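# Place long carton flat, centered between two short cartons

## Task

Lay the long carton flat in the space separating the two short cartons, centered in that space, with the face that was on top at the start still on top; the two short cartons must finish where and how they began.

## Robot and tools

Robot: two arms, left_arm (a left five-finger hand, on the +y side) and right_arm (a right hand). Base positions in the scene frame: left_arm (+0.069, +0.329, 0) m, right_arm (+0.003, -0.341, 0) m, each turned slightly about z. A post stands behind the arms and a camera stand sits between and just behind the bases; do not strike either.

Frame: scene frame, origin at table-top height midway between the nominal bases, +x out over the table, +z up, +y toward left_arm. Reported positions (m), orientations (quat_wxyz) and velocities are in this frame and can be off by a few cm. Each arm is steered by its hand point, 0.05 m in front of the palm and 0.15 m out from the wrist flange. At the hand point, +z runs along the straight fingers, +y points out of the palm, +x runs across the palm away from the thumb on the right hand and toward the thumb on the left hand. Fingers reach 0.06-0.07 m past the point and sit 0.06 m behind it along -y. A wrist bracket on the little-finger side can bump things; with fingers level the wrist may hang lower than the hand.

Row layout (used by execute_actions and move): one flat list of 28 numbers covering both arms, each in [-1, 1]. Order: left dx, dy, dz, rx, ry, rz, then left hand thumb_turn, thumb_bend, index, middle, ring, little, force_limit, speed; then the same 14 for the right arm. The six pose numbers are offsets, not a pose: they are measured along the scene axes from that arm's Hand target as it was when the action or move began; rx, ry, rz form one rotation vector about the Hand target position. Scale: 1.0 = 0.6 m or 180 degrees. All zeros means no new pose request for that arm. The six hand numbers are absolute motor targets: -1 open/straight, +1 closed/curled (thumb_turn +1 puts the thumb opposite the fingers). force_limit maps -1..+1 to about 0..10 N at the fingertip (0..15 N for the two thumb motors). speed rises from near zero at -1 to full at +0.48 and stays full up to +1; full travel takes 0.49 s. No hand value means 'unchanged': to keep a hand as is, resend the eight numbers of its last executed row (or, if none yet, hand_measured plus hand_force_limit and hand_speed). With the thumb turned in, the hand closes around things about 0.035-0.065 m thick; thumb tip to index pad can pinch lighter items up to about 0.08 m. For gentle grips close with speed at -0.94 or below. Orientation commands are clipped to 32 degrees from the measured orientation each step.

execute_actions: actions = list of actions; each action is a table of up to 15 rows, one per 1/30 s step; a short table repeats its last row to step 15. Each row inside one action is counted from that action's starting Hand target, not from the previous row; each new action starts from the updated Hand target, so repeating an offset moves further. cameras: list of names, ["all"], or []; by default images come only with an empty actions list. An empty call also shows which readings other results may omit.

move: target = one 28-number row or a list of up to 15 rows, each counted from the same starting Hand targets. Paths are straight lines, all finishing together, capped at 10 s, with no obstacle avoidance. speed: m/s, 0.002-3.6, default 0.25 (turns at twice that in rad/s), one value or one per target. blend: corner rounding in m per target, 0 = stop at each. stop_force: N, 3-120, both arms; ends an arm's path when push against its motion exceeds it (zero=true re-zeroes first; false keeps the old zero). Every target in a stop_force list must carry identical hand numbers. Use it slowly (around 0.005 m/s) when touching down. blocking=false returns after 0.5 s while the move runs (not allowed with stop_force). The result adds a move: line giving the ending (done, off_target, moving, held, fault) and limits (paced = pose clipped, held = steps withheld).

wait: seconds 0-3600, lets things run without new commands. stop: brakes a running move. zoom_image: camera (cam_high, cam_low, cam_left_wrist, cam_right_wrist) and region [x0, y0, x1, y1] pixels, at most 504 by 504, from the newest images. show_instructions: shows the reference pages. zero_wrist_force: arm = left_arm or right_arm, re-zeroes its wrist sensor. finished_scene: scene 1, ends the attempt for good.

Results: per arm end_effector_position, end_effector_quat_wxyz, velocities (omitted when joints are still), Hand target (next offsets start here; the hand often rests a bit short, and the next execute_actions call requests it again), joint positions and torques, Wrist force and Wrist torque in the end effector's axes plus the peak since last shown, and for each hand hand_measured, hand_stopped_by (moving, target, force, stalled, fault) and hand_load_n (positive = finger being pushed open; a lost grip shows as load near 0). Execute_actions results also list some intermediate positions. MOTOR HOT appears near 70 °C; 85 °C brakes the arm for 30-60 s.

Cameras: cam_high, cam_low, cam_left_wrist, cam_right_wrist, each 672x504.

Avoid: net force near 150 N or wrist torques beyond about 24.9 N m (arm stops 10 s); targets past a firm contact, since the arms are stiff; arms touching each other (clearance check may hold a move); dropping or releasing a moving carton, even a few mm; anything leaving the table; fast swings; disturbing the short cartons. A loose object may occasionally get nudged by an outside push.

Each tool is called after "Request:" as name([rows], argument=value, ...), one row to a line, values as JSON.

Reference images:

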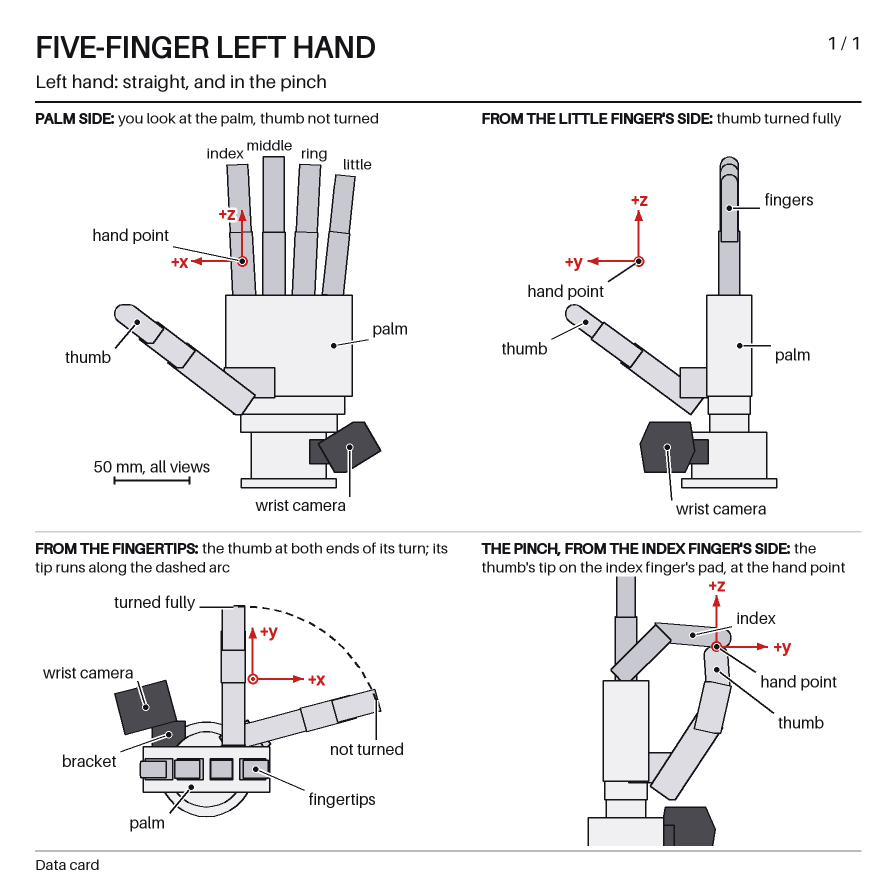

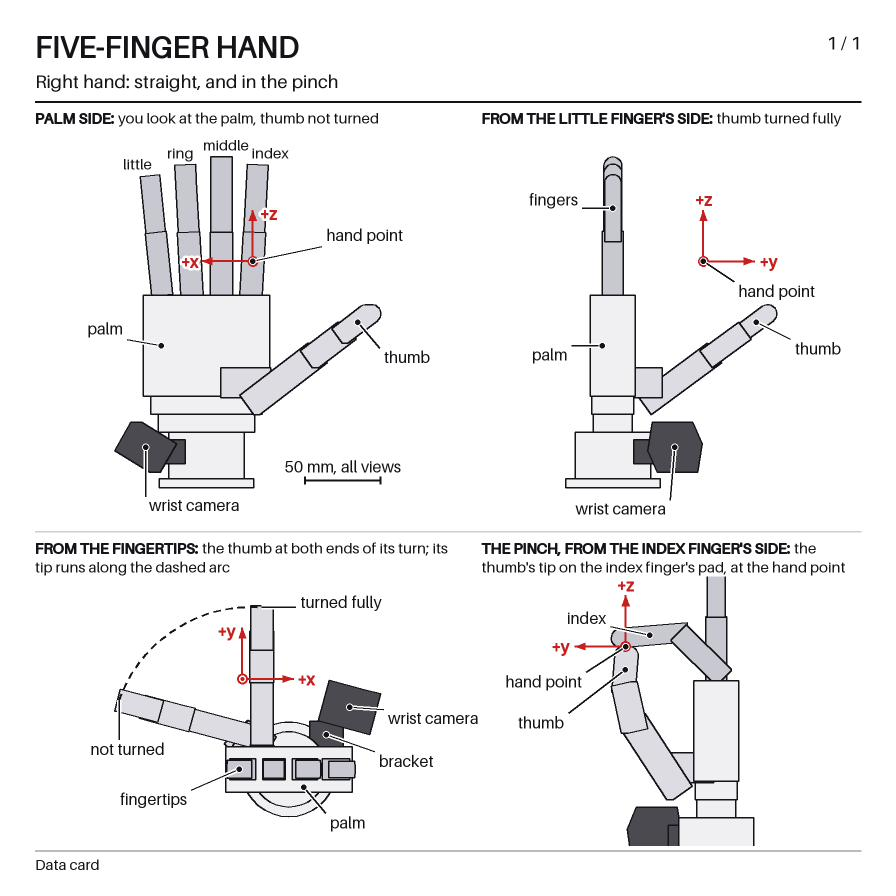

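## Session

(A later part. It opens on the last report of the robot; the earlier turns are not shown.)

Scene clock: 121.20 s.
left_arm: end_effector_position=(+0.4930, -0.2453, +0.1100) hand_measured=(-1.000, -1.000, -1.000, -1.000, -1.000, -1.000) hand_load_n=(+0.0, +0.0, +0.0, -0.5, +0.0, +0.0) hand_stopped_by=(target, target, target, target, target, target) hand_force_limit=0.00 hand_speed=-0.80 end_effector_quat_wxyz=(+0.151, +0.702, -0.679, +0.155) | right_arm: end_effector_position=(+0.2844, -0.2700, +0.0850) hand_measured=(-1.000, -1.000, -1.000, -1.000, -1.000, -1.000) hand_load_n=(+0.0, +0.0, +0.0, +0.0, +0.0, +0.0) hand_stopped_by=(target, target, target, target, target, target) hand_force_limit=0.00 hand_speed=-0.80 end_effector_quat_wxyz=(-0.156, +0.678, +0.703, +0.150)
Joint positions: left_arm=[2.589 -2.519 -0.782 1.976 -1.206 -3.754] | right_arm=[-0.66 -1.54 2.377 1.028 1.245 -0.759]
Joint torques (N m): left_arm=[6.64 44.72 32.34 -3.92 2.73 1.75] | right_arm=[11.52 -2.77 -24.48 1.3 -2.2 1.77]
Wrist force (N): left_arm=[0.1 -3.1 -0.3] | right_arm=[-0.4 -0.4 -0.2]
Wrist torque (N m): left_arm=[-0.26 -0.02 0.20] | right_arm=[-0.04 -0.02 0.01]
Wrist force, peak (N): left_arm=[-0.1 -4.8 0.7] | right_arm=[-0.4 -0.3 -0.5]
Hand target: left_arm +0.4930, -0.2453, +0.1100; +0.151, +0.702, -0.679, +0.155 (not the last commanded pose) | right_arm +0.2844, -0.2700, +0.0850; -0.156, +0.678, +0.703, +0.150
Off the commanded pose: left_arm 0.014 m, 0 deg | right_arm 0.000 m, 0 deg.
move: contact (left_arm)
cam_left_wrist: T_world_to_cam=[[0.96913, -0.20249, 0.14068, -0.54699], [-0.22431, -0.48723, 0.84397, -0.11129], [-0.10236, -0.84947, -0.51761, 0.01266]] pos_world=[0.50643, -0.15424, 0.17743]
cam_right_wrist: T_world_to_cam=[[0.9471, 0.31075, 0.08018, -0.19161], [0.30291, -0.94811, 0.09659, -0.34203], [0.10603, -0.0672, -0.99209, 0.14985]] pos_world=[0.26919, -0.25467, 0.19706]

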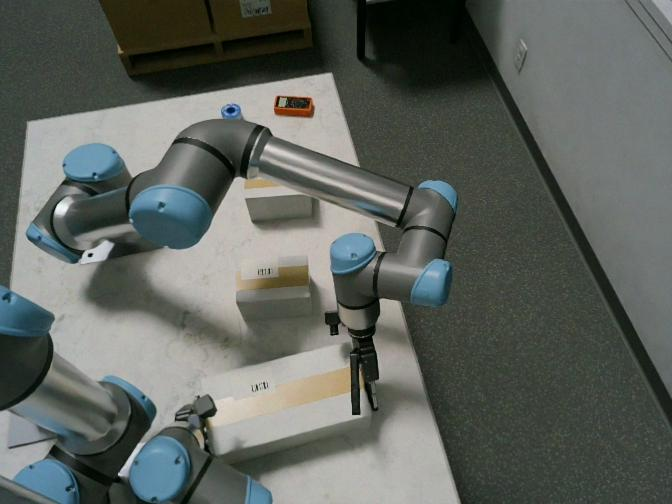

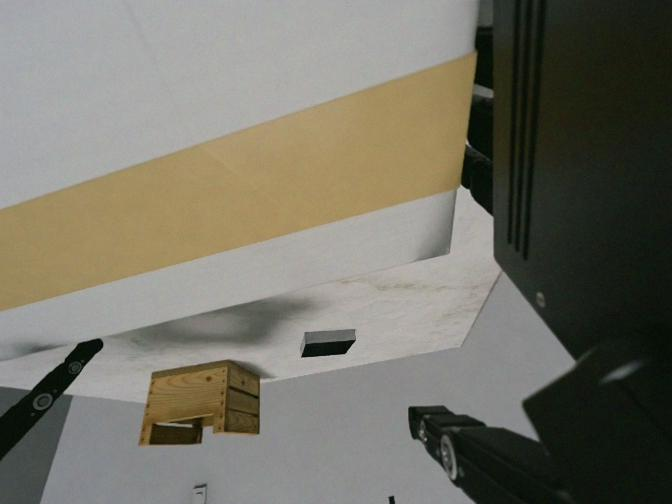

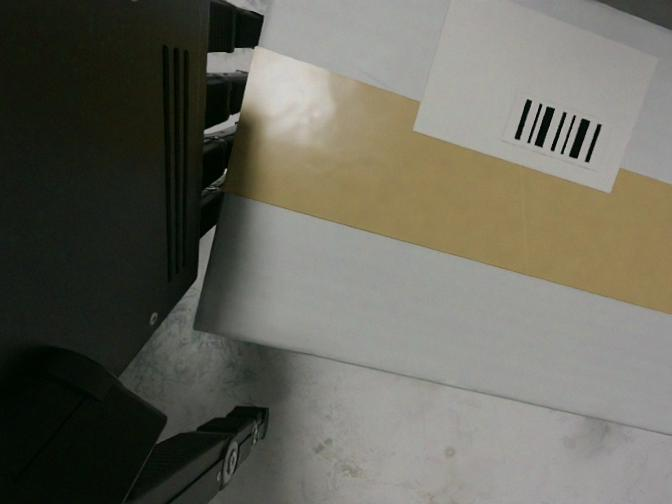

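Request:
move(target=[0,0,0,0,0,0,-1,-1,-1,-1,-1,-1,0,-0.8,0.035,0.0011,0,0,0,0,-1,-1,-1,-1,-1,-1,0,-0.8], speed=0.006, stop_force=6, cameras=["cam_high","cam_low","cam_left_wrist","cam_right_wrist"])

Scene clock: 124.60 s.
left_arm: end_effector_position=(+0.4930, -0.2453, +0.1100) hand_measured=(-1.000, -1.000, -1.000, -1.000, -1.000, -1.000) hand_load_n=(+0.0, +0.0, +0.0, +0.0, +0.0, +0.0) hand_stopped_by=(target, target, target, target, target, target) hand_force_limit=0.00 hand_speed=-0.80 end_effector_quat_wxyz=(+0.151, +0.702, -0.679, +0.155) | right_arm: end_effector_position=(+0.2924, -0.2698, +0.0850) hand_measured=(-1.000, -1.000, -1.000, -1.000, -1.000, -1.000) hand_load_n=(+0.0, +0.0, +0.0, +0.0, +0.0, +0.0) hand_stopped_by=(target, target, target, target, target, target) hand_force_limit=0.00 hand_speed=-0.80 end_effector_quat_wxyz=(-0.156, +0.678, +0.703, +0.150)
Joint positions: left_arm=[2.589 -2.519 -0.782 1.976 -1.206 -3.754] | right_arm=[-0.632 -1.519 2.352 1.023 1.237 -0.731]
Joint torques (N m): left_arm=[5.32 44.81 31.63 -3.72 2.65 1.7] | right_arm=[-14.21 -23.72 0.31 3.28 1.08 -1.4]
Wrist force (N): left_arm=[0.4 -4.2 -0.2] | right_arm=[-0.4 -2.2 -0.7]
Wrist torque (N m): left_arm=[-0.36 -0.05 0.29] | right_arm=[0.05 -0.03 0.05]
Wrist force, peak (N): left_arm=[0.2 -4.6 0.4] | right_arm=[-0.5 -7.6 -0.4]
Hand target: left_arm +0.4930, -0.2453, +0.1100; +0.151, +0.702, -0.679, +0.155 | right_arm +0.2924, -0.2698, +0.0850; -0.156, +0.678, +0.703, +0.150 (not the last commanded pose)
Off the commanded pose: left_arm 0.000 m, 0 deg | right_arm 0.013 m, 0 deg.
move: contact (right_arm)
cam_left_wrist: T_world_to_cam=[[0.96913, -0.20249, 0.14068, -0.54709], [-0.22431, -0.48723, 0.84397, -0.11127], [-0.10236, -0.84947, -0.51761, 0.01267]] pos_world=[0.50653, -0.15424, 0.17743]
cam_right_wrist: T_world_to_cam=[[0.94708, 0.31084, 0.0801, -0.19921], [0.30301, -0.94809, 0.09648, -0.34426], [0.10593, -0.0671, -0.99211, 0.14907]] pos_world=[0.27719, -0.25447, 0.19706]

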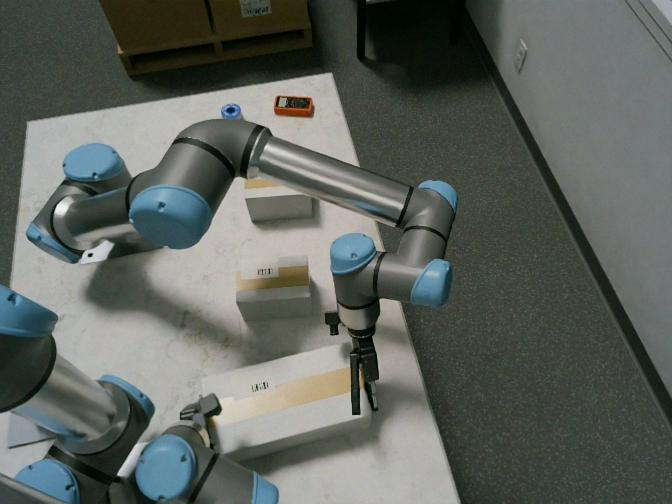

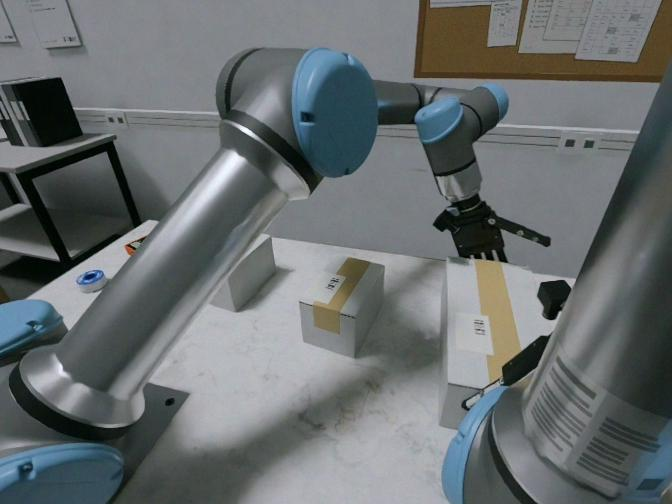

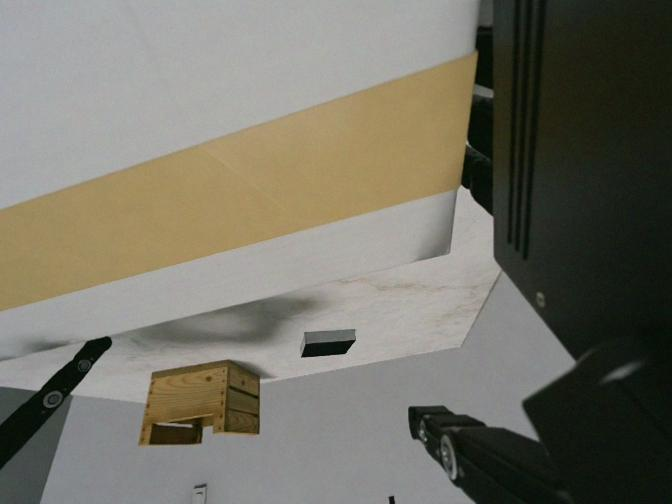

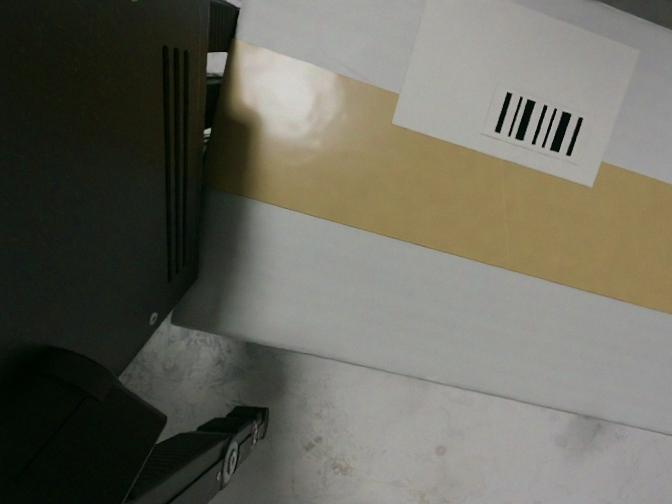

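Request:
zoom_image(camera="cam_high", region=[310, 290, 410, 430])

Request:
zoom_image(camera="cam_low", region=[430, 190, 560, 290])

Request:
zoom_image(camera="cam_left_wrist", region=[400, 0, 560, 280])

Scaled by 3.600.

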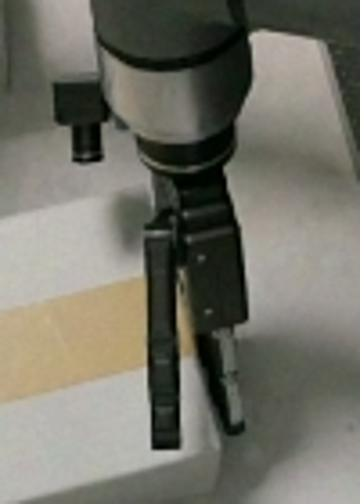

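Scaled by 3.877.

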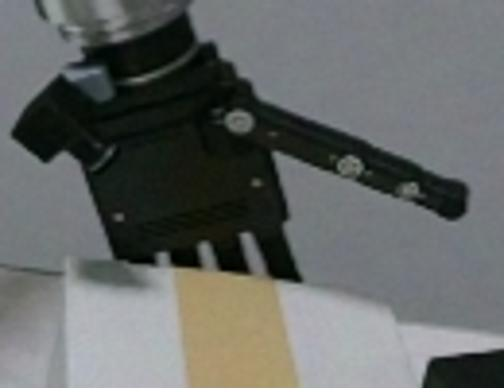

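Scaled by 1.800.

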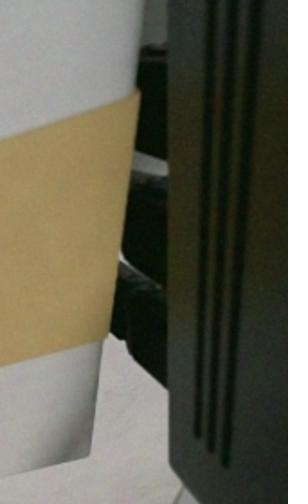

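Request:
move([
  [0.013,0.0004,0,0,0,0,-1,-1,-1,-1,-1,-1,0,-0.8,0,0,0,0,0,0,-1,-1,-1,-1,-1,-1,0,-0.8],
  [0.013,0.0004,0.025,0,0,0,-1,-1,-1,-1,-1,-1,0,-0.8,0,0,0,0,0,0,-1,-1,-1,-1,-1,-1,0,-0.8],
], speed=0.04)

Request:
move(target=[-0.05,-0.0015,0,0,0,0,-1,-1,-1,-1,-1,-1,0,-0.8,0,0,0,0,0,0,-1,-1,-1,-1,-1,-1,0,-0.8], speed=0.006, stop_force=5, cameras=["cam_high","cam_low"])

Scene clock: 138.90 s.
left_arm: end_effector_position=(+0.5008, -0.2450, +0.1249) hand_measured=(-1.000, -1.000, -1.000, -1.000, -1.000, -1.000) hand_load_n=(-0.5, +0.0, +0.0, +0.0, +0.0, +0.0) hand_stopped_by=(target, target, target, target, target, target) hand_force_limit=0.00 hand_speed=-0.80 end_effector_quat_wxyz=(+0.151, +0.702, -0.679, +0.155) | right_arm: end_effector_position=(+0.2924, -0.2698, +0.0850) hand_measured=(-1.000, -1.000, -1.000, -1.000, -1.000, -1.000) hand_load_n=(+0.0, +0.0, +0.0, +0.0, +0.0, +0.0) hand_stopped_by=(target, target, target, target, target, target) hand_force_limit=0.00 hand_speed=-0.80 end_effector_quat_wxyz=(-0.156, +0.678, +0.703, +0.150)
Joint positions: left_arm=[2.596 -2.532 -0.72 1.924 -1.205 -3.747] | right_arm=[-0.632 -1.519 2.352 1.023 1.237 -0.731]
Joint torques (N m): left_arm=[8 62.98 33.78 -3.23 1.69 1.82] | right_arm=[-13.99 -23.65 -0.39 3.42 1.14 -1.26]
Wrist force (N): left_arm=[0.7 0.0 0.4] | right_arm=[-0.7 -2.0 -0.5]
Wrist torque (N m): left_arm=[-0.01 -0.07 -0.06] | right_arm=[0.08 0.01 0.04]
Wrist force, peak (N): left_arm=[0.1 -4.6 0.5] | right_arm=[-0.7 -2.5 -0.9]
Hand target: left_arm +0.5008, -0.2450, +0.1250; +0.151, +0.702, -0.679, +0.155 | right_arm +0.2924, -0.2698, +0.0850; -0.156, +0.678, +0.703, +0.150
Off the commanded pose: left_arm 0.000 m, 0 deg | right_arm 0.000 m, 0 deg.
move: done

Scene clock: 142.47 s.
left_arm: end_effector_position=(+0.4859, -0.2455, +0.1250) hand_measured=(-1.000, -1.000, -1.000, -1.000, -1.000, -1.000) hand_load_n=(+0.0, +0.0, +0.0, +0.0, +0.0, +0.0) hand_stopped_by=(target, target, target, target, target, target) hand_force_limit=0.00 hand_speed=-0.80 end_effector_quat_wxyz=(+0.151, +0.702, -0.679, +0.155) | right_arm: end_effector_position=(+0.2924, -0.2698, +0.0850) hand_measured=(-1.000, -1.000, -1.000, -1.000, -1.000, -1.000) hand_load_n=(+0.0, +0.0, +0.0, +0.0, +0.0, +0.0) hand_stopped_by=(target, target, target, target, target, target) hand_force_limit=0.00 hand_speed=-0.80 end_effector_quat_wxyz=(-0.156, +0.678, +0.703, +0.150)
Joint positions: left_arm=[2.583 -2.495 -0.79 1.961 -1.208 -3.76] | right_arm=[-0.632 -1.519 2.352 1.023 1.237 -0.731]
Joint torques (N m): left_arm=[5.38 44.61 33.03 -3.67 3.09 1.63] | right_arm=[-13.66 -23.1 -1.53 3.23 1.11 -1.2]
Wrist force (N): left_arm=[-1.5 -3.7 0.3] | right_arm=[-0.1 -3.4 -0.6]
Wrist torque (N m): left_arm=[-0.13 0.11 0.03] | right_arm=[-0.02 -0.05 0.00]
Wrist force, peak (N): left_arm=[1.4 -8.3 0.6] | right_arm=[-0.2 -3.7 -0.8]
Hand target: left_arm +0.4859, -0.2455, +0.1250; +0.151, +0.702, -0.679, +0.155 (not the last commanded pose) | right_arm +0.2924, -0.2698, +0.0850; -0.156, +0.678, +0.703, +0.150
Off the commanded pose: left_arm 0.015 m, 0 deg | right_arm 0.000 m, 0 deg.
move: contact (left_arm)

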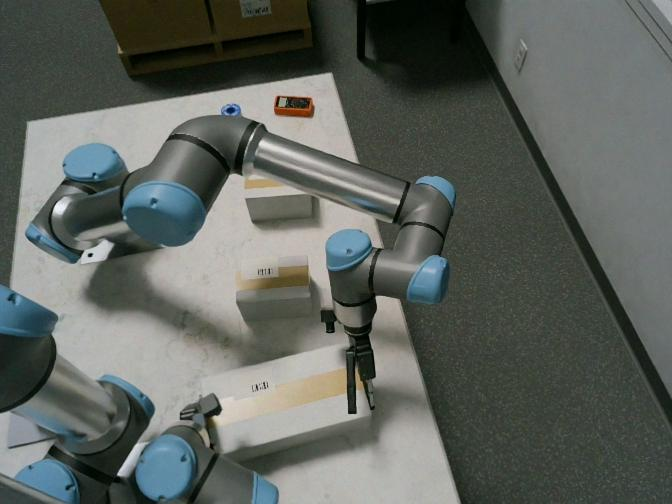

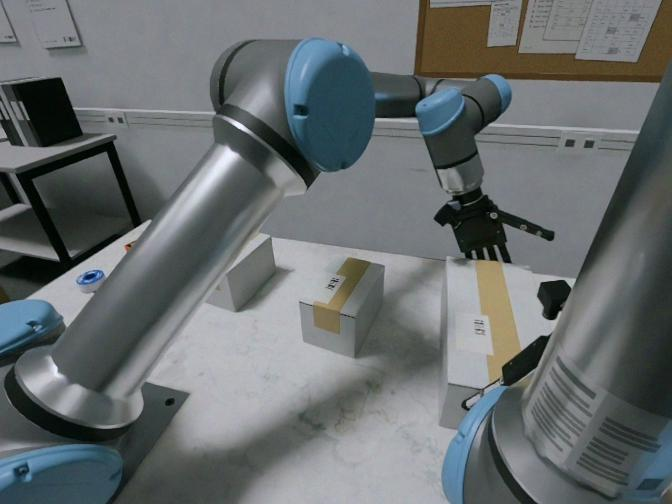

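Request:
move(target=[0,0,0,0,0,0,-1,-1,-1,-1,-1,-1,0,-0.8,0.01,0.0003,0,0,0,0,-1,-1,-1,-1,-1,-1,0,-0.8], speed=0.002, stop_force=10, cameras=["cam_left_wrist","cam_right_wrist"])

Scene clock: 147.73 s.
left_arm: end_effector_position=(+0.4859, -0.2455, +0.1250) hand_measured=(-1.000, -1.000, -1.000, -1.000, -1.000, -1.000) hand_load_n=(+0.0, +0.0, +0.0, +0.5, +0.0, +0.0) hand_stopped_by=(target, target, target, target, target, target) hand_force_limit=0.00 hand_speed=-0.80 end_effector_quat_wxyz=(+0.151, +0.702, -0.679, +0.156) | right_arm: end_effector_position=(+0.2929, -0.2698, +0.0850) hand_measured=(-1.000, -1.000, -1.000, -1.000, -1.000, -1.000) hand_load_n=(+0.0, +0.0, +0.0, +0.0, +0.0, +0.5) hand_stopped_by=(target, target, target, target, target, target) hand_force_limit=0.00 hand_speed=-0.80 end_effector_quat_wxyz=(-0.156, +0.678, +0.703, +0.150)
Joint positions: left_arm=[2.583 -2.495 -0.79 1.961 -1.208 -3.76] | right_arm=[-0.63 -1.518 2.351 1.023 1.237 -0.729]
Joint torques (N m): left_arm=[1.64 44.75 28.95 -3.33 2.99 1.59] | right_arm=[-14.83 -23.36 -3.04 1.9 -0.78 -1.17]
Wrist force (N): left_arm=[0.7 -10.7 1.9] | right_arm=[0.2 -12.9 0.2]
Wrist torque (N m): left_arm=[-0.64 0.03 0.36] | right_arm=[-0.30 -0.09 -0.63]
Wrist force, peak (N): left_arm=[0.7 -11.0 2.4] | right_arm=[0.3 -14.3 0.4]
Hand target: left_arm +0.4859, -0.2455, +0.1250; +0.151, +0.702, -0.679, +0.155 | right_arm +0.2928, -0.2698, +0.0850; -0.156, +0.678, +0.703, +0.150 (not the last commanded pose)
Off the commanded pose: left_arm 0.000 m, 0 deg | right_arm 0.005 m, 0 deg.
move: contact (right_arm)
cam_left_wrist: T_world_to_cam=[[0.9691, -0.20254, 0.14076, -0.54237], [-0.22441, -0.48721, 0.84396, -0.12557], [-0.10236, -0.84947, -0.51761, 0.01953]] pos_world=[0.49943, -0.15444, 0.19243]
cam_right_wrist: T_world_to_cam=[[0.94708, 0.31083, 0.08007, -0.19971], [0.303, -0.94808, 0.09657, -0.34433], [0.10593, -0.0672, -0.9921, 0.14899]] pos_world=[0.27769, -0.25437, 0.19706]

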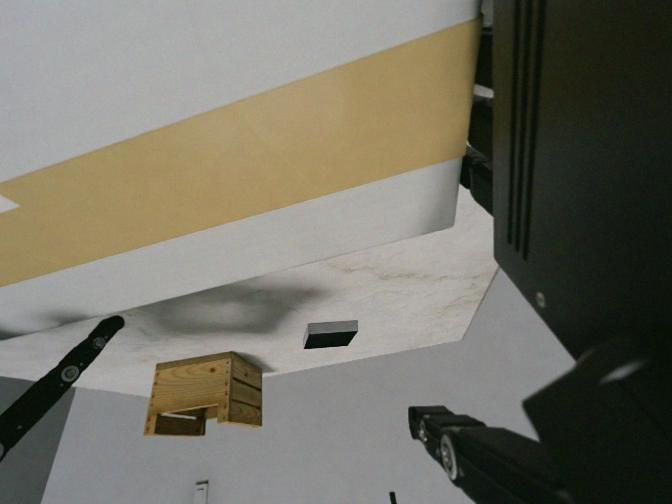

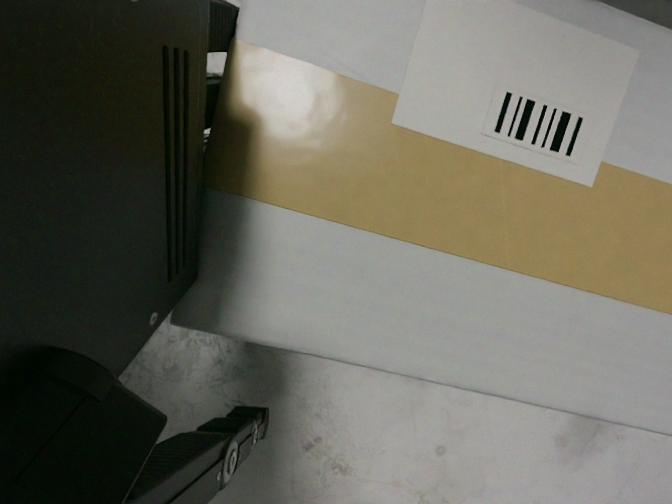

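Request:
move(target=[0,0,0,0,0,0,-1,-1,-1,-1,-1,-1,0,-0.8,0.00067,0,0,0,0,0,-1,-1,-1,-1,-1,-1,0,-0.8], speed=0.002)

Request:
move(target=[0,0,0.01,0,0,0,-1,-1,-1,-1,-1,-1,0,-0.8,0,0,0.01,0,0,0,-1,-1,-1,-1,-1,-1,0,-0.8], speed=0.01, cameras=["cam_high","cam_low"])

Scene clock: 153.93 s.
left_arm: end_effector_position=(+0.4859, -0.2455, +0.1250) hand_measured=(-1.000, -1.000, -1.000, -1.000, -1.000, -1.000) hand_load_n=(+0.0, +0.0, -0.5, +0.5, +0.0, +0.0) hand_stopped_by=(target, target, target, target, target, target) hand_force_limit=0.00 hand_speed=-0.80 end_effector_quat_wxyz=(+0.151, +0.702, -0.679, +0.155) | right_arm: end_effector_position=(+0.2932, -0.2698, +0.0850) hand_measured=(-1.000, -1.000, -1.000, -1.000, -1.000, -1.000) hand_load_n=(+0.0, +0.5, +0.0, +0.0, +0.0, +0.5) hand_stopped_by=(target, target, target, target, target, target) hand_force_limit=0.00 hand_speed=-0.80 end_effector_quat_wxyz=(-0.156, +0.678, +0.703, +0.150)
Joint positions: left_arm=[2.583 -2.495 -0.79 1.961 -1.208 -3.76] | right_arm=[-0.629 -1.517 2.349 1.023 1.237 -0.728]
Joint torques (N m): left_arm=[-7.19 47.87 9 -4.4 2.71 1.6] | right_arm=[9.33 -5.73 -31.84 -0.85 -4.66 2.33]
Wrist force (N): left_arm=[1.0 -16.0 1.9] | right_arm=[0.6 -19.6 0.4]
Wrist torque (N m): left_arm=[-0.75 -0.02 0.56] | right_arm=[-0.52 -0.09 -0.93]
Wrist force, peak (N): left_arm=[1.0 -16.0 1.9] | right_arm=[0.6 -19.6 0.4]
Hand target: left_arm +0.4859, -0.2455, +0.1250; +0.151, +0.702, -0.679, +0.155 | right_arm +0.2932, -0.2698, +0.0850; -0.156, +0.678, +0.703, +0.150
Off the commanded pose: left_arm 0.000 m, 0 deg | right_arm 0.000 m, 0 deg.
move: done

Scene clock: 154.87 s.
left_arm: end_effector_position=(+0.4859, -0.2455, +0.1310) hand_measured=(-1.000, -1.000, -1.000, -1.000, -1.000, -1.000) hand_load_n=(+0.0, +0.0, +0.0, +0.5, +0.5, +0.0) hand_stopped_by=(target, target, target, target, target, target) hand_force_limit=0.00 hand_speed=-0.80 end_effector_quat_wxyz=(+0.151, +0.702, -0.679, +0.155) | right_arm: end_effector_position=(+0.2932, -0.2698, +0.0910) hand_measured=(-1.000, -1.000, -1.000, -1.000, -1.000, -1.000) hand_load_n=(+0.0, +0.0, +0.0, +0.0, +0.5, +0.5) hand_stopped_by=(target, target, target, target, target, target) hand_force_limit=0.00 hand_speed=-0.80 end_effector_quat_wxyz=(-0.156, +0.678, +0.703, +0.150)
Joint positions: left_arm=[2.583 -2.492 -0.779 1.948 -1.208 -3.76] | right_arm=[-0.629 -1.531 2.343 1.044 1.237 -0.728]
Joint torques (N m): left_arm=[-7.23 66.26 31.82 -6.99 2.85 0.94] | right_arm=[8.44 -25.94 -30.21 3.05 -4.69 1.9]
Wrist force (N): left_arm=[-2.8 -16.3 7.4] | right_arm=[-3.5 -15.7 7.7]
Wrist torque (N m): left_arm=[-0.86 0.25 0.43] | right_arm=[-0.69 -0.40 -0.98]
Wrist force, peak (N): left_arm=[-2.1 -20.0 6.9] | right_arm=[-3.1 -19.5 7.1]
Hand target: left_arm +0.4859, -0.2455, +0.1310; +0.151, +0.702, -0.679, +0.155 | right_arm +0.2932, -0.2698, +0.0910; -0.156, +0.678, +0.703, +0.150
Off the commanded pose: left_arm 0.000 m, 0 deg | right_arm 0.000 m, 0 deg.
move: done

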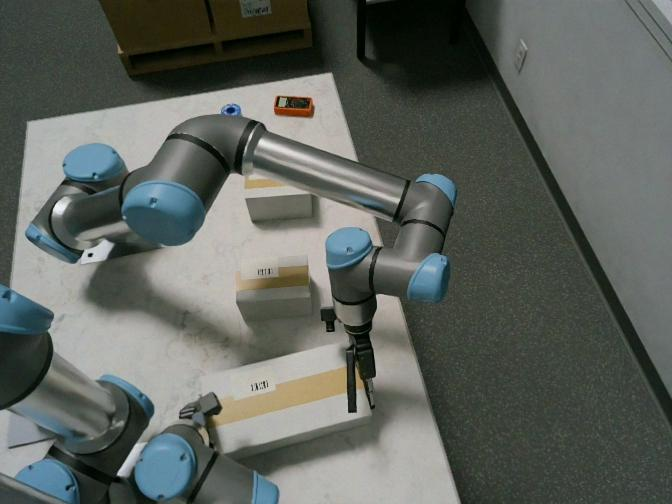

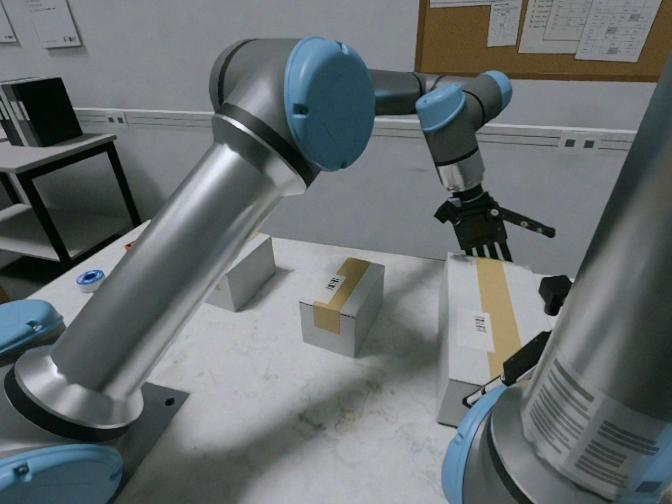

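Request:
move(target=[0,0,0,0,0,0,-1,-1,-1,-1,-1,-1,0,-0.8,0.0006,0,0,0,0,0,-1,-1,-1,-1,-1,-1,0,-0.8], speed=0.002)

Request:
move(target=[0,0,0.04,0,0,0,-1,-1,-1,-1,-1,-1,0,-0.8,0,0,0.04,0,0,0,-1,-1,-1,-1,-1,-1,0,-0.8], speed=0.02, cameras=["cam_high","cam_left_wrist","cam_right_wrist"])

Scene clock: 166.63 s.
left_arm: end_effector_position=(+0.4859, -0.2455, +0.1310) hand_measured=(-1.000, -1.000, -1.000, -1.000, -1.000, -1.000) hand_load_n=(+0.0, +0.0, +0.0, +0.5, +0.5, +0.0) hand_stopped_by=(target, target, target, target, target, target) hand_force_limit=0.00 hand_speed=-0.80 end_effector_quat_wxyz=(+0.151, +0.702, -0.679, +0.155) | right_arm: end_effector_position=(+0.2936, -0.2698, +0.0910) hand_measured=(-1.000, -1.000, -1.000, -1.000, -1.000, -1.000) hand_load_n=(+0.0, +0.0, +0.0, +0.0, +0.0, +0.5) hand_stopped_by=(target, target, target, target, target, target) hand_force_limit=0.00 hand_speed=-0.80 end_effector_quat_wxyz=(-0.156, +0.678, +0.703, +0.150)
Joint positions: left_arm=[2.583 -2.492 -0.779 1.948 -1.208 -3.76] | right_arm=[-0.628 -1.531 2.341 1.044 1.236 -0.727]
Joint torques (N m): left_arm=[-6.88 65.24 29.43 -6.92 3.06 0.62] | right_arm=[9.76 -6.71 -33.59 -0.26 -6.17 2.3]
Wrist force (N): left_arm=[-2.9 -24.6 7.5] | right_arm=[-3.7 -23.6 7.7]
Wrist torque (N m): left_arm=[-1.23 0.24 0.76] | right_arm=[-0.97 -0.39 -1.33]
Wrist force, peak (N): left_arm=[-3.1 -24.6 7.6] | right_arm=[-3.7 -23.6 7.7]
Hand target: left_arm +0.4859, -0.2455, +0.1310; +0.151, +0.702, -0.679, +0.155 | right_arm +0.2936, -0.2698, +0.0910; -0.156, +0.678, +0.703, +0.150
Off the commanded pose: left_arm 0.000 m, 0 deg | right_arm 0.000 m, 0 deg.
move: done

Scene clock: 168.23 s.
left_arm: end_effector_position=(+0.4859, -0.2455, +0.1550) hand_measured=(-1.000, -1.000, -1.000, -1.000, -1.000, -1.000) hand_load_n=(+0.0, +0.5, +0.0, +0.5, +0.0, +0.0) hand_stopped_by=(target, target, target, target, target, target) hand_force_limit=0.00 hand_speed=-0.80 end_effector_quat_wxyz=(+0.151, +0.702, -0.679, +0.155) | right_arm: end_effector_position=(+0.2936, -0.2698, +0.1150) hand_measured=(-1.000, -1.000, -1.000, -1.000, -1.000, -1.000) hand_load_n=(+0.0, +0.0, -0.5, +0.0, +0.5, +0.5) hand_stopped_by=(target, target, target, target, target, target) hand_force_limit=0.00 hand_speed=-0.80 end_effector_quat_wxyz=(-0.156, +0.678, +0.703, +0.150)
Joint positions: left_arm=[2.583 -2.483 -0.734 1.894 -1.208 -3.761] | right_arm=[-0.628 -1.584 2.311 1.128 1.236 -0.727]
Joint torques (N m): left_arm=[-4.53 66.2 30.51 -8.14 5.82 -0.59] | right_arm=[-0.45 -23.48 -34.73 1.93 -5.1 0.11]
Wrist force (N): left_arm=[-2.4 -23.1 7.1] | right_arm=[-3.3 -23.0 7.1]
Wrist torque (N m): left_arm=[-1.10 0.20 0.72] | right_arm=[-0.95 -0.38 -1.29]
Wrist force, peak (N): left_arm=[-2.8 -24.9 7.7] | right_arm=[-3.6 -24.1 7.3]
Hand target: left_arm +0.4859, -0.2455, +0.1550; +0.151, +0.702, -0.679, +0.155 | right_arm +0.2936, -0.2698, +0.1150; -0.156, +0.678, +0.703, +0.150
Off the commanded pose: left_arm 0.000 m, 0 deg | right_arm 0.000 m, 0 deg.
move: done
cam_left_wrist: T_world_to_cam=[[0.96913, -0.20249, 0.14068, -0.54648], [-0.22431, -0.48723, 0.84397, -0.15096], [-0.10236, -0.84947, -0.51761, 0.03505]] pos_world=[0.49933, -0.15444, 0.22243]
cam_right_wrist: T_world_to_cam=[[0.94712, 0.31074, 0.07999, -0.20279], [0.30291, -0.94812, 0.09653, -0.34742], [0.10584, -0.0672, -0.99211, 0.17871]] pos_world=[0.27839, -0.25437, 0.22706]

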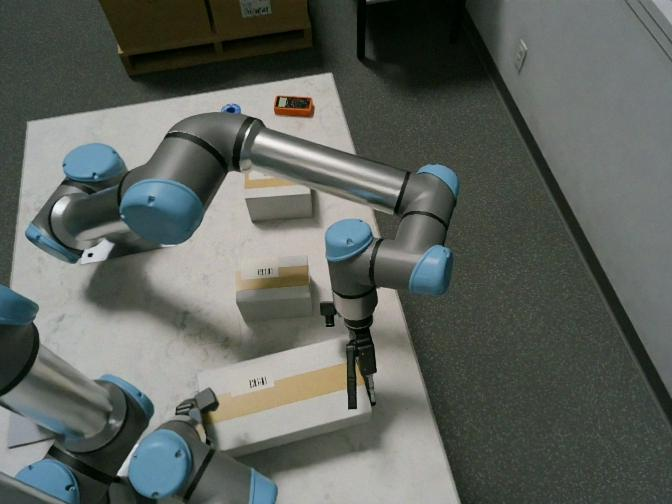

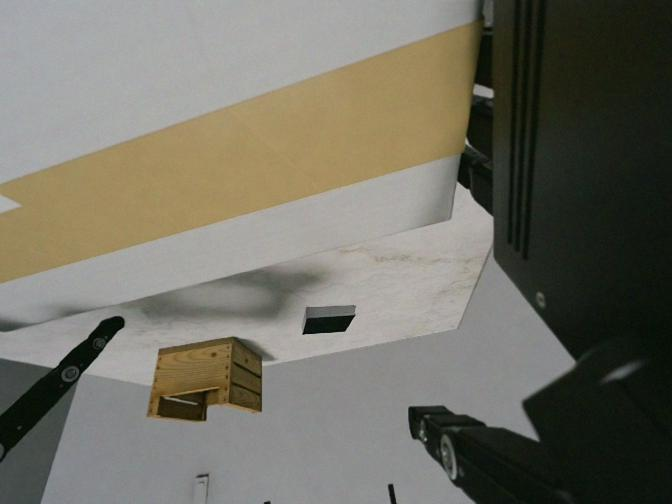

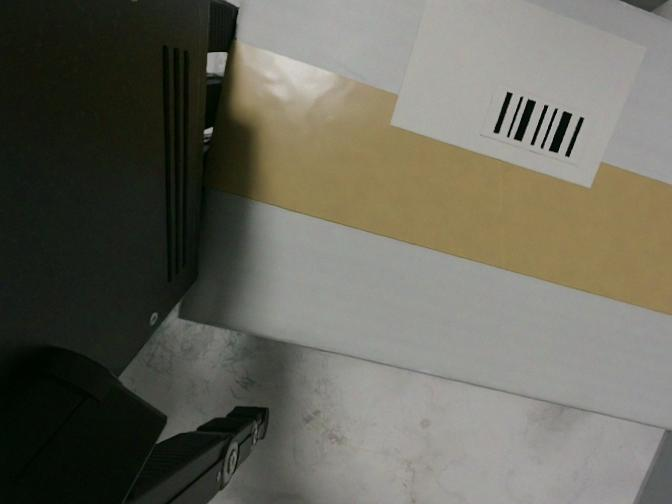

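Request:
move(target=[0,0.05,0.045,0,0,0,-1,-1,-1,-1,-1,-1,0,-0.8,0,0.05,0.045,0,0,0,-1,-1,-1,-1,-1,-1,0,-0.8], speed=0.03)

Scene clock: 171.27 s.
left_arm: end_effector_position=(+0.4859, -0.2155, +0.1820) hand_measured=(-1.000, -1.000, -1.000, -1.000, -1.000, -1.000) hand_load_n=(+0.0, +0.0, +0.0, +0.0, +0.5, +0.0) hand_stopped_by=(target, target, target, target, target, target) hand_force_limit=0.00 hand_speed=-0.80 end_effector_quat_wxyz=(+0.151, +0.702, -0.679, +0.155) | right_arm: end_effector_position=(+0.2936, -0.2398, +0.1420) hand_measured=(-1.000, -1.000, -1.000, -1.000, -1.000, -1.000) hand_load_n=(+0.0, +0.0, +0.0, +0.0, +0.5, +0.5) hand_stopped_by=(target, target, target, target, target, target) hand_force_limit=0.00 hand_speed=-0.80 end_effector_quat_wxyz=(-0.156, +0.678, +0.703, +0.150)
Joint positions: left_arm=[2.625 -2.409 -0.804 1.875 -1.198 -3.717] | right_arm=[-0.497 -1.64 2.261 1.188 1.203 -0.592]
Joint torques (N m): left_arm=[-0.95 64.49 4.41 -8.03 5.81 1.73] | right_arm=[11.98 -21.67 -35.07 1.83 -5.42 2.07]
Wrist force (N): left_arm=[-2.5 -22.0 7.8] | right_arm=[-3.4 -21.3 7.7]
Wrist torque (N m): left_arm=[-1.12 0.23 0.54] | right_arm=[-0.87 -0.35 -1.23]
Wrist force, peak (N): left_arm=[-2.6 -23.5 7.8] | right_arm=[-3.6 -22.9 7.5]
Hand target: left_arm +0.4859, -0.2155, +0.1820; +0.151, +0.702, -0.679, +0.155 | right_arm +0.2936, -0.2398, +0.1420; -0.156, +0.678, +0.703, +0.150
Off the commanded pose: left_arm 0.000 m, 0 deg | right_arm 0.000 m, 0 deg.
move: done

Request:
move(target=[0,0.0667,0.1,0,0,0,-1,-1,-1,-1,-1,-1,0,-0.8,0.0003,0.0667,0.1,0,0,0,-1,-1,-1,-1,-1,-1,0,-0.8], speed=0.04)

Scene clock: 174.50 s.
left_arm: end_effector_position=(+0.4859, -0.1755, +0.2419) hand_measured=(-1.000, -1.000, -1.000, -1.000, -1.000, -1.000) hand_load_n=(+0.0, +0.0, +0.0, +0.0, +0.5, +0.5) hand_stopped_by=(target, target, target, target, target, target) hand_force_limit=0.00 hand_speed=-0.80 end_effector_quat_wxyz=(+0.151, +0.702, -0.679, +0.155) | right_arm: end_effector_position=(+0.2938, -0.1998, +0.2020) hand_measured=(-1.000, -1.000, -1.000, -1.000, -1.000, -1.000) hand_load_n=(+0.0, +0.0, +0.0, +0.0, +0.5, +0.5) hand_stopped_by=(target, target, target, target, target, target) hand_force_limit=0.00 hand_speed=-0.80 end_effector_quat_wxyz=(-0.156, +0.678, +0.703, +0.150)
Joint positions: left_arm=[2.685 -2.32 -0.815 1.773 -1.185 -3.654] | right_arm=[-0.311 -1.711 2.125 1.32 1.165 -0.395]
Joint torques (N m): left_arm=[-2 62.42 30.91 -8.78 5.88 1.66] | right_arm=[8.76 -20.43 -38.87 1.02 -4.96 2.13]
Wrist force (N): left_arm=[-2.6 -24.6 7.2] | right_arm=[-3.5 -23.8 7.4]
Wrist torque (N m): left_arm=[-1.20 0.25 0.64] | right_arm=[-0.96 -0.32 -1.37]
Wrist force, peak (N): left_arm=[-3.1 -25.2 7.7] | right_arm=[-3.2 -24.6 7.3]
Hand target: left_arm +0.4859, -0.1755, +0.2420; +0.151, +0.702, -0.679, +0.155 | right_arm +0.2938, -0.1998, +0.2020; -0.156, +0.678, +0.703, +0.150
Off the commanded pose: left_arm 0.000 m, 0 deg | right_arm 0.000 m, 0 deg.
move: done

Request:
move(target=[0.00757,0.06183,0,0,0,-0.00677,-1,-1,-1,-1,-1,-1,0,-0.8,0.00698,0.0686,0,0,0,-0.00677,-1,-1,-1,-1,-1,-1,0,-0.8], speed=0.04)

Scene clock: 182.03 s.
left_arm: end_effector_position=(+0.4905, -0.1384, +0.2420) hand_measured=(-1.000, -1.000, -1.000, -1.000, -1.000, -1.000) hand_load_n=(+0.0, +0.0, +0.0, +0.5, +0.5, +0.5) hand_stopped_by=(target, target, target, target, target, target) hand_force_limit=0.00 hand_speed=-0.80 end_effector_quat_wxyz=(+0.152, +0.695, -0.686, +0.154) | right_arm: end_effector_position=(+0.2980, -0.1586, +0.2020) hand_measured=(-1.000, -1.000, -1.000, -1.000, -1.000, -1.000) hand_load_n=(+0.0, -0.5, +0.0, +0.0, +0.5, +0.5) hand_stopped_by=(target, target, target, target, target, target) hand_force_limit=0.00 hand_speed=-0.80 end_effector_quat_wxyz=(-0.154, +0.685, +0.695, +0.152)
Joint positions: left_arm=[2.747 -2.274 -0.904 1.781 -1.169 -3.565] | right_arm=[-0.112 -1.67 2.063 1.244 1.14 -0.156]
Joint torques (N m): left_arm=[-1.64 60.75 3.26 -6.26 5.55 1.84] | right_arm=[8.34 -2.99 -39.59 -2.27 -0.11 2.34]
Wrist force (N): left_arm=[-2.9 -25.8 8.1] | right_arm=[-3.7 -25.1 8.0]
Wrist torque (N m): left_arm=[-1.26 0.25 0.70] | right_arm=[-1.00 -0.38 -1.42]
Wrist force, peak (N): left_arm=[-2.9 -25.8 8.1] | right_arm=[-3.7 -25.1 8.0]
Hand target: left_arm +0.4905, -0.1384, +0.2420; +0.152, +0.695, -0.686, +0.154 | right_arm +0.2980, -0.1586, +0.2020; -0.154, +0.685, +0.695, +0.152
Off the commanded pose: left_arm 0.000 m, 0 deg | right_arm 0.000 m, 0 deg.
move: done

Request:
move([
  [0.00757,0.06182,0,0,0,-0.00677,-1,-1,-1,-1,-1,-1,0,-0.8,0.0068,0.06858,0,0,0,-0.00677,-1,-1,-1,-1,-1,-1,0,-0.8],
  [0.02238,0.18547,0,0,0,-0.02031,-1,-1,-1,-1,-1,-1,0,-0.8,0.02075,0.20593,0,0,0,-0.02031,-1,-1,-1,-1,-1,-1,0,-0.8],
], speed=0.05, blend=0.01, cameras=["all"])

Scene clock: 187.57 s.
left_arm: end_effector_position=(+0.5039, -0.0271, +0.2420) hand_measured=(-1.000, -1.000, -1.000, -1.000, -1.000, -1.000) hand_load_n=(+0.0, +0.0, +0.0, +0.0, +0.0, +0.0) hand_stopped_by=(target, target, target, target, target, target) hand_force_limit=0.00 hand_speed=-0.80 end_effector_quat_wxyz=(+0.157, +0.672, -0.708, +0.149) | right_arm: end_effector_position=(+0.3104, -0.0351, +0.2020) hand_measured=(-1.000, -1.000, -1.000, -1.000, -1.000, -1.000) hand_load_n=(+0.0, +0.0, +0.0, +0.0, +0.5, +0.5) hand_stopped_by=(target, target, target, target, target, target) hand_force_limit=0.00 hand_speed=-0.80 end_effector_quat_wxyz=(-0.149, +0.707, +0.673, +0.156)
Joint positions: left_arm=[2.946 -2.183 -1.084 1.754 -1.138 -3.28] | right_arm=[0.368 -1.488 1.816 1.063 1.172 0.439]
Joint torques (N m): left_arm=[3.72 56.73 3.46 -8.67 3.89 1.74] | right_arm=[7.67 -15.66 -38.05 -2.34 3.04 2.1]
Wrist force (N): left_arm=[-2.5 -19.7 7.0] | right_arm=[-3.4 -19.6 7.5]
Wrist torque (N m): left_arm=[-0.95 0.22 0.49] | right_arm=[-0.82 -0.32 -1.19]
Wrist force, peak (N): left_arm=[-2.3 -26.4 8.1] | right_arm=[-3.7 -26.1 7.3]
Hand target: left_arm +0.5039, -0.0271, +0.2420; +0.157, +0.672, -0.708, +0.149 | right_arm +0.3104, -0.0350, +0.2020; -0.149, +0.707, +0.673, +0.156
Off the commanded pose: left_arm 0.000 m, 0 deg | right_arm 0.000 m, 0 deg.
move: done
cam_left_wrist: T_world_to_cam=[[0.94839, -0.28417, 0.14074, -0.52374], [-0.26499, -0.46639, 0.84396, -0.09291], [-0.17419, -0.83769, -0.51762, 0.30391]] pos_world=[0.52503, 0.06242, 0.30943]
cam_right_wrist: T_world_to_cam=[[0.97009, 0.22918, 0.08001, -0.30865], [0.2213, -0.97042, 0.0965, -0.11394], [0.09976, -0.07591, -0.99211, 0.28059]] pos_world=[0.29664, -0.01853, 0.31406]

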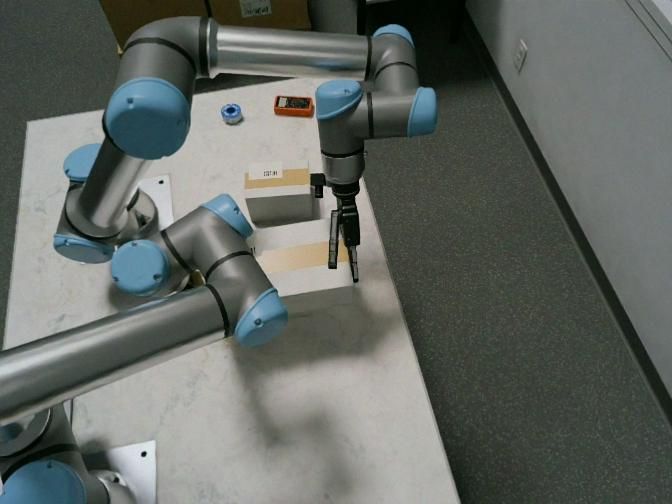

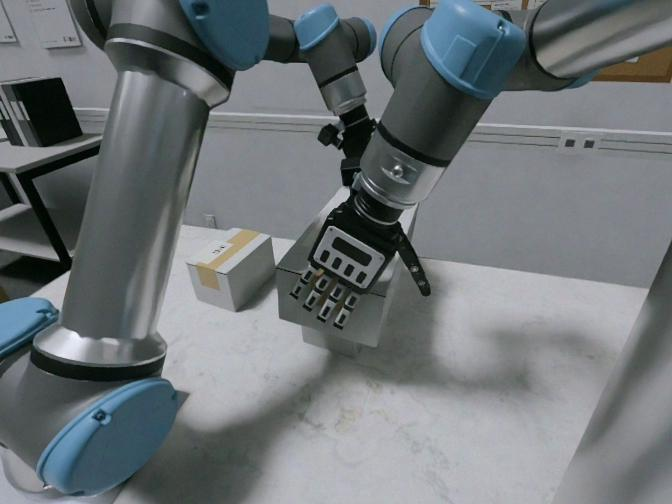

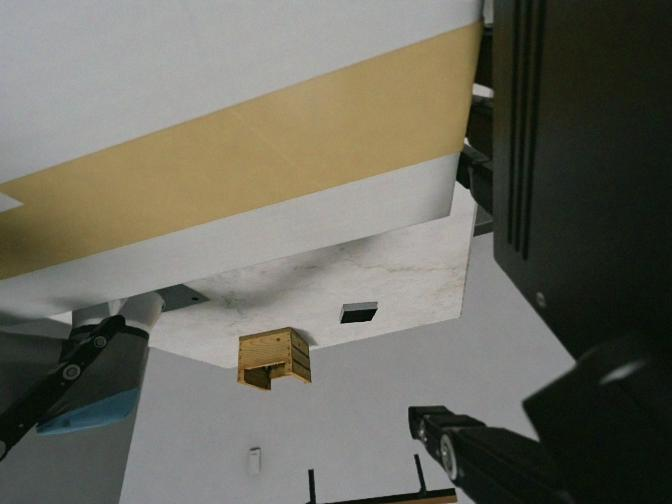

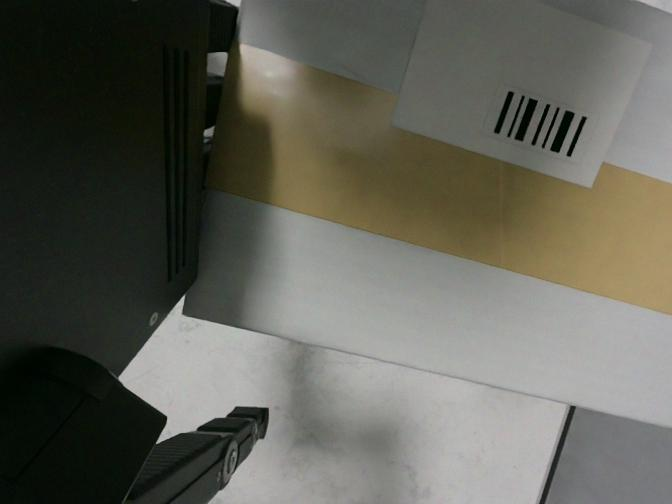

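Request:
move(target=[0.01452,0.12373,0,0,0,-0.01354,-1,-1,-1,-1,-1,-1,0,-0.8,0.01457,0.13745,0,0,0,-0.01354,-1,-1,-1,-1,-1,-1,0,-0.8], speed=0.05, cameras=["cam_high","cam_low"])

Scene clock: 194.27 s.
left_arm: end_effector_position=(+0.5126, +0.0471, +0.2420) hand_measured=(-1.000, -1.000, -1.000, -1.000, -1.000, -1.000) hand_load_n=(+0.0, +0.0, +0.0, +0.5, +0.5, +0.5) hand_stopped_by=(target, target, target, target, target, target) hand_force_limit=0.00 hand_speed=-0.80 end_effector_quat_wxyz=(-0.160, -0.657, +0.722, -0.146) | right_arm: end_effector_position=(+0.3191, +0.0474, +0.2020) hand_measured=(-1.000, -1.000, -1.000, -1.000, -1.000, -1.000) hand_load_n=(+0.0, +0.0, +0.0, +0.0, +0.5, +0.5) hand_stopped_by=(target, target, target, target, target, target) hand_force_limit=0.00 hand_speed=-0.80 end_effector_quat_wxyz=(-0.146, +0.721, +0.658, +0.159)
Joint positions: left_arm=[3.083 -2.155 -1.15 1.709 -1.135 -3.082] | right_arm=[0.582 -1.336 1.611 1.018 1.231 0.707]
Joint torques (N m): left_arm=[4.46 55.4 1.47 -9.81 -0.43 1.74] | right_arm=[3.17 -22.44 -39.86 -2.85 4.71 2.16]
Wrist force (N): left_arm=[-2.8 -24.9 7.4] | right_arm=[-3.0 -23.7 7.6]
Wrist torque (N m): left_arm=[-1.13 0.27 0.62] | right_arm=[-0.92 -0.42 -1.34]
Wrist force, peak (N): left_arm=[-3.0 -24.9 7.8] | right_arm=[-3.0 -23.7 7.6]
Hand target: left_arm +0.5126, +0.0472, +0.2420; -0.160, -0.657, +0.722, -0.146 | right_arm +0.3192, +0.0474, +0.2020; -0.146, +0.721, +0.658, +0.159
Off the commanded pose: left_arm 0.000 m, 0 deg | right_arm 0.000 m, 0 deg.
move: done

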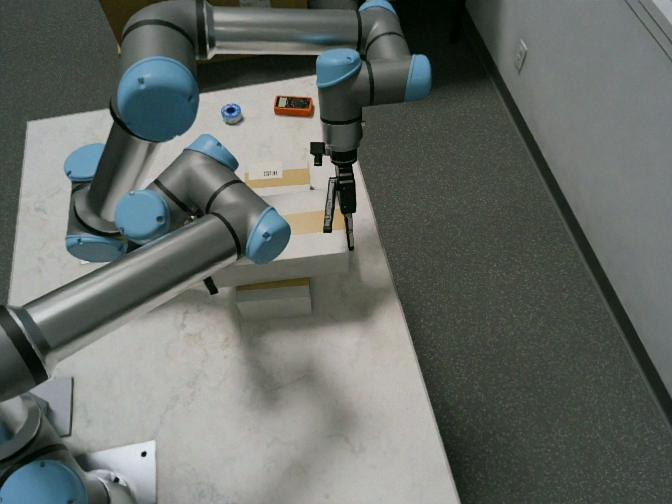

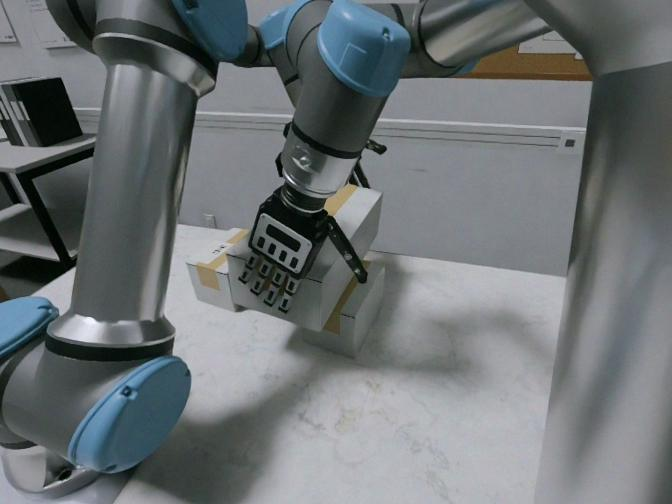

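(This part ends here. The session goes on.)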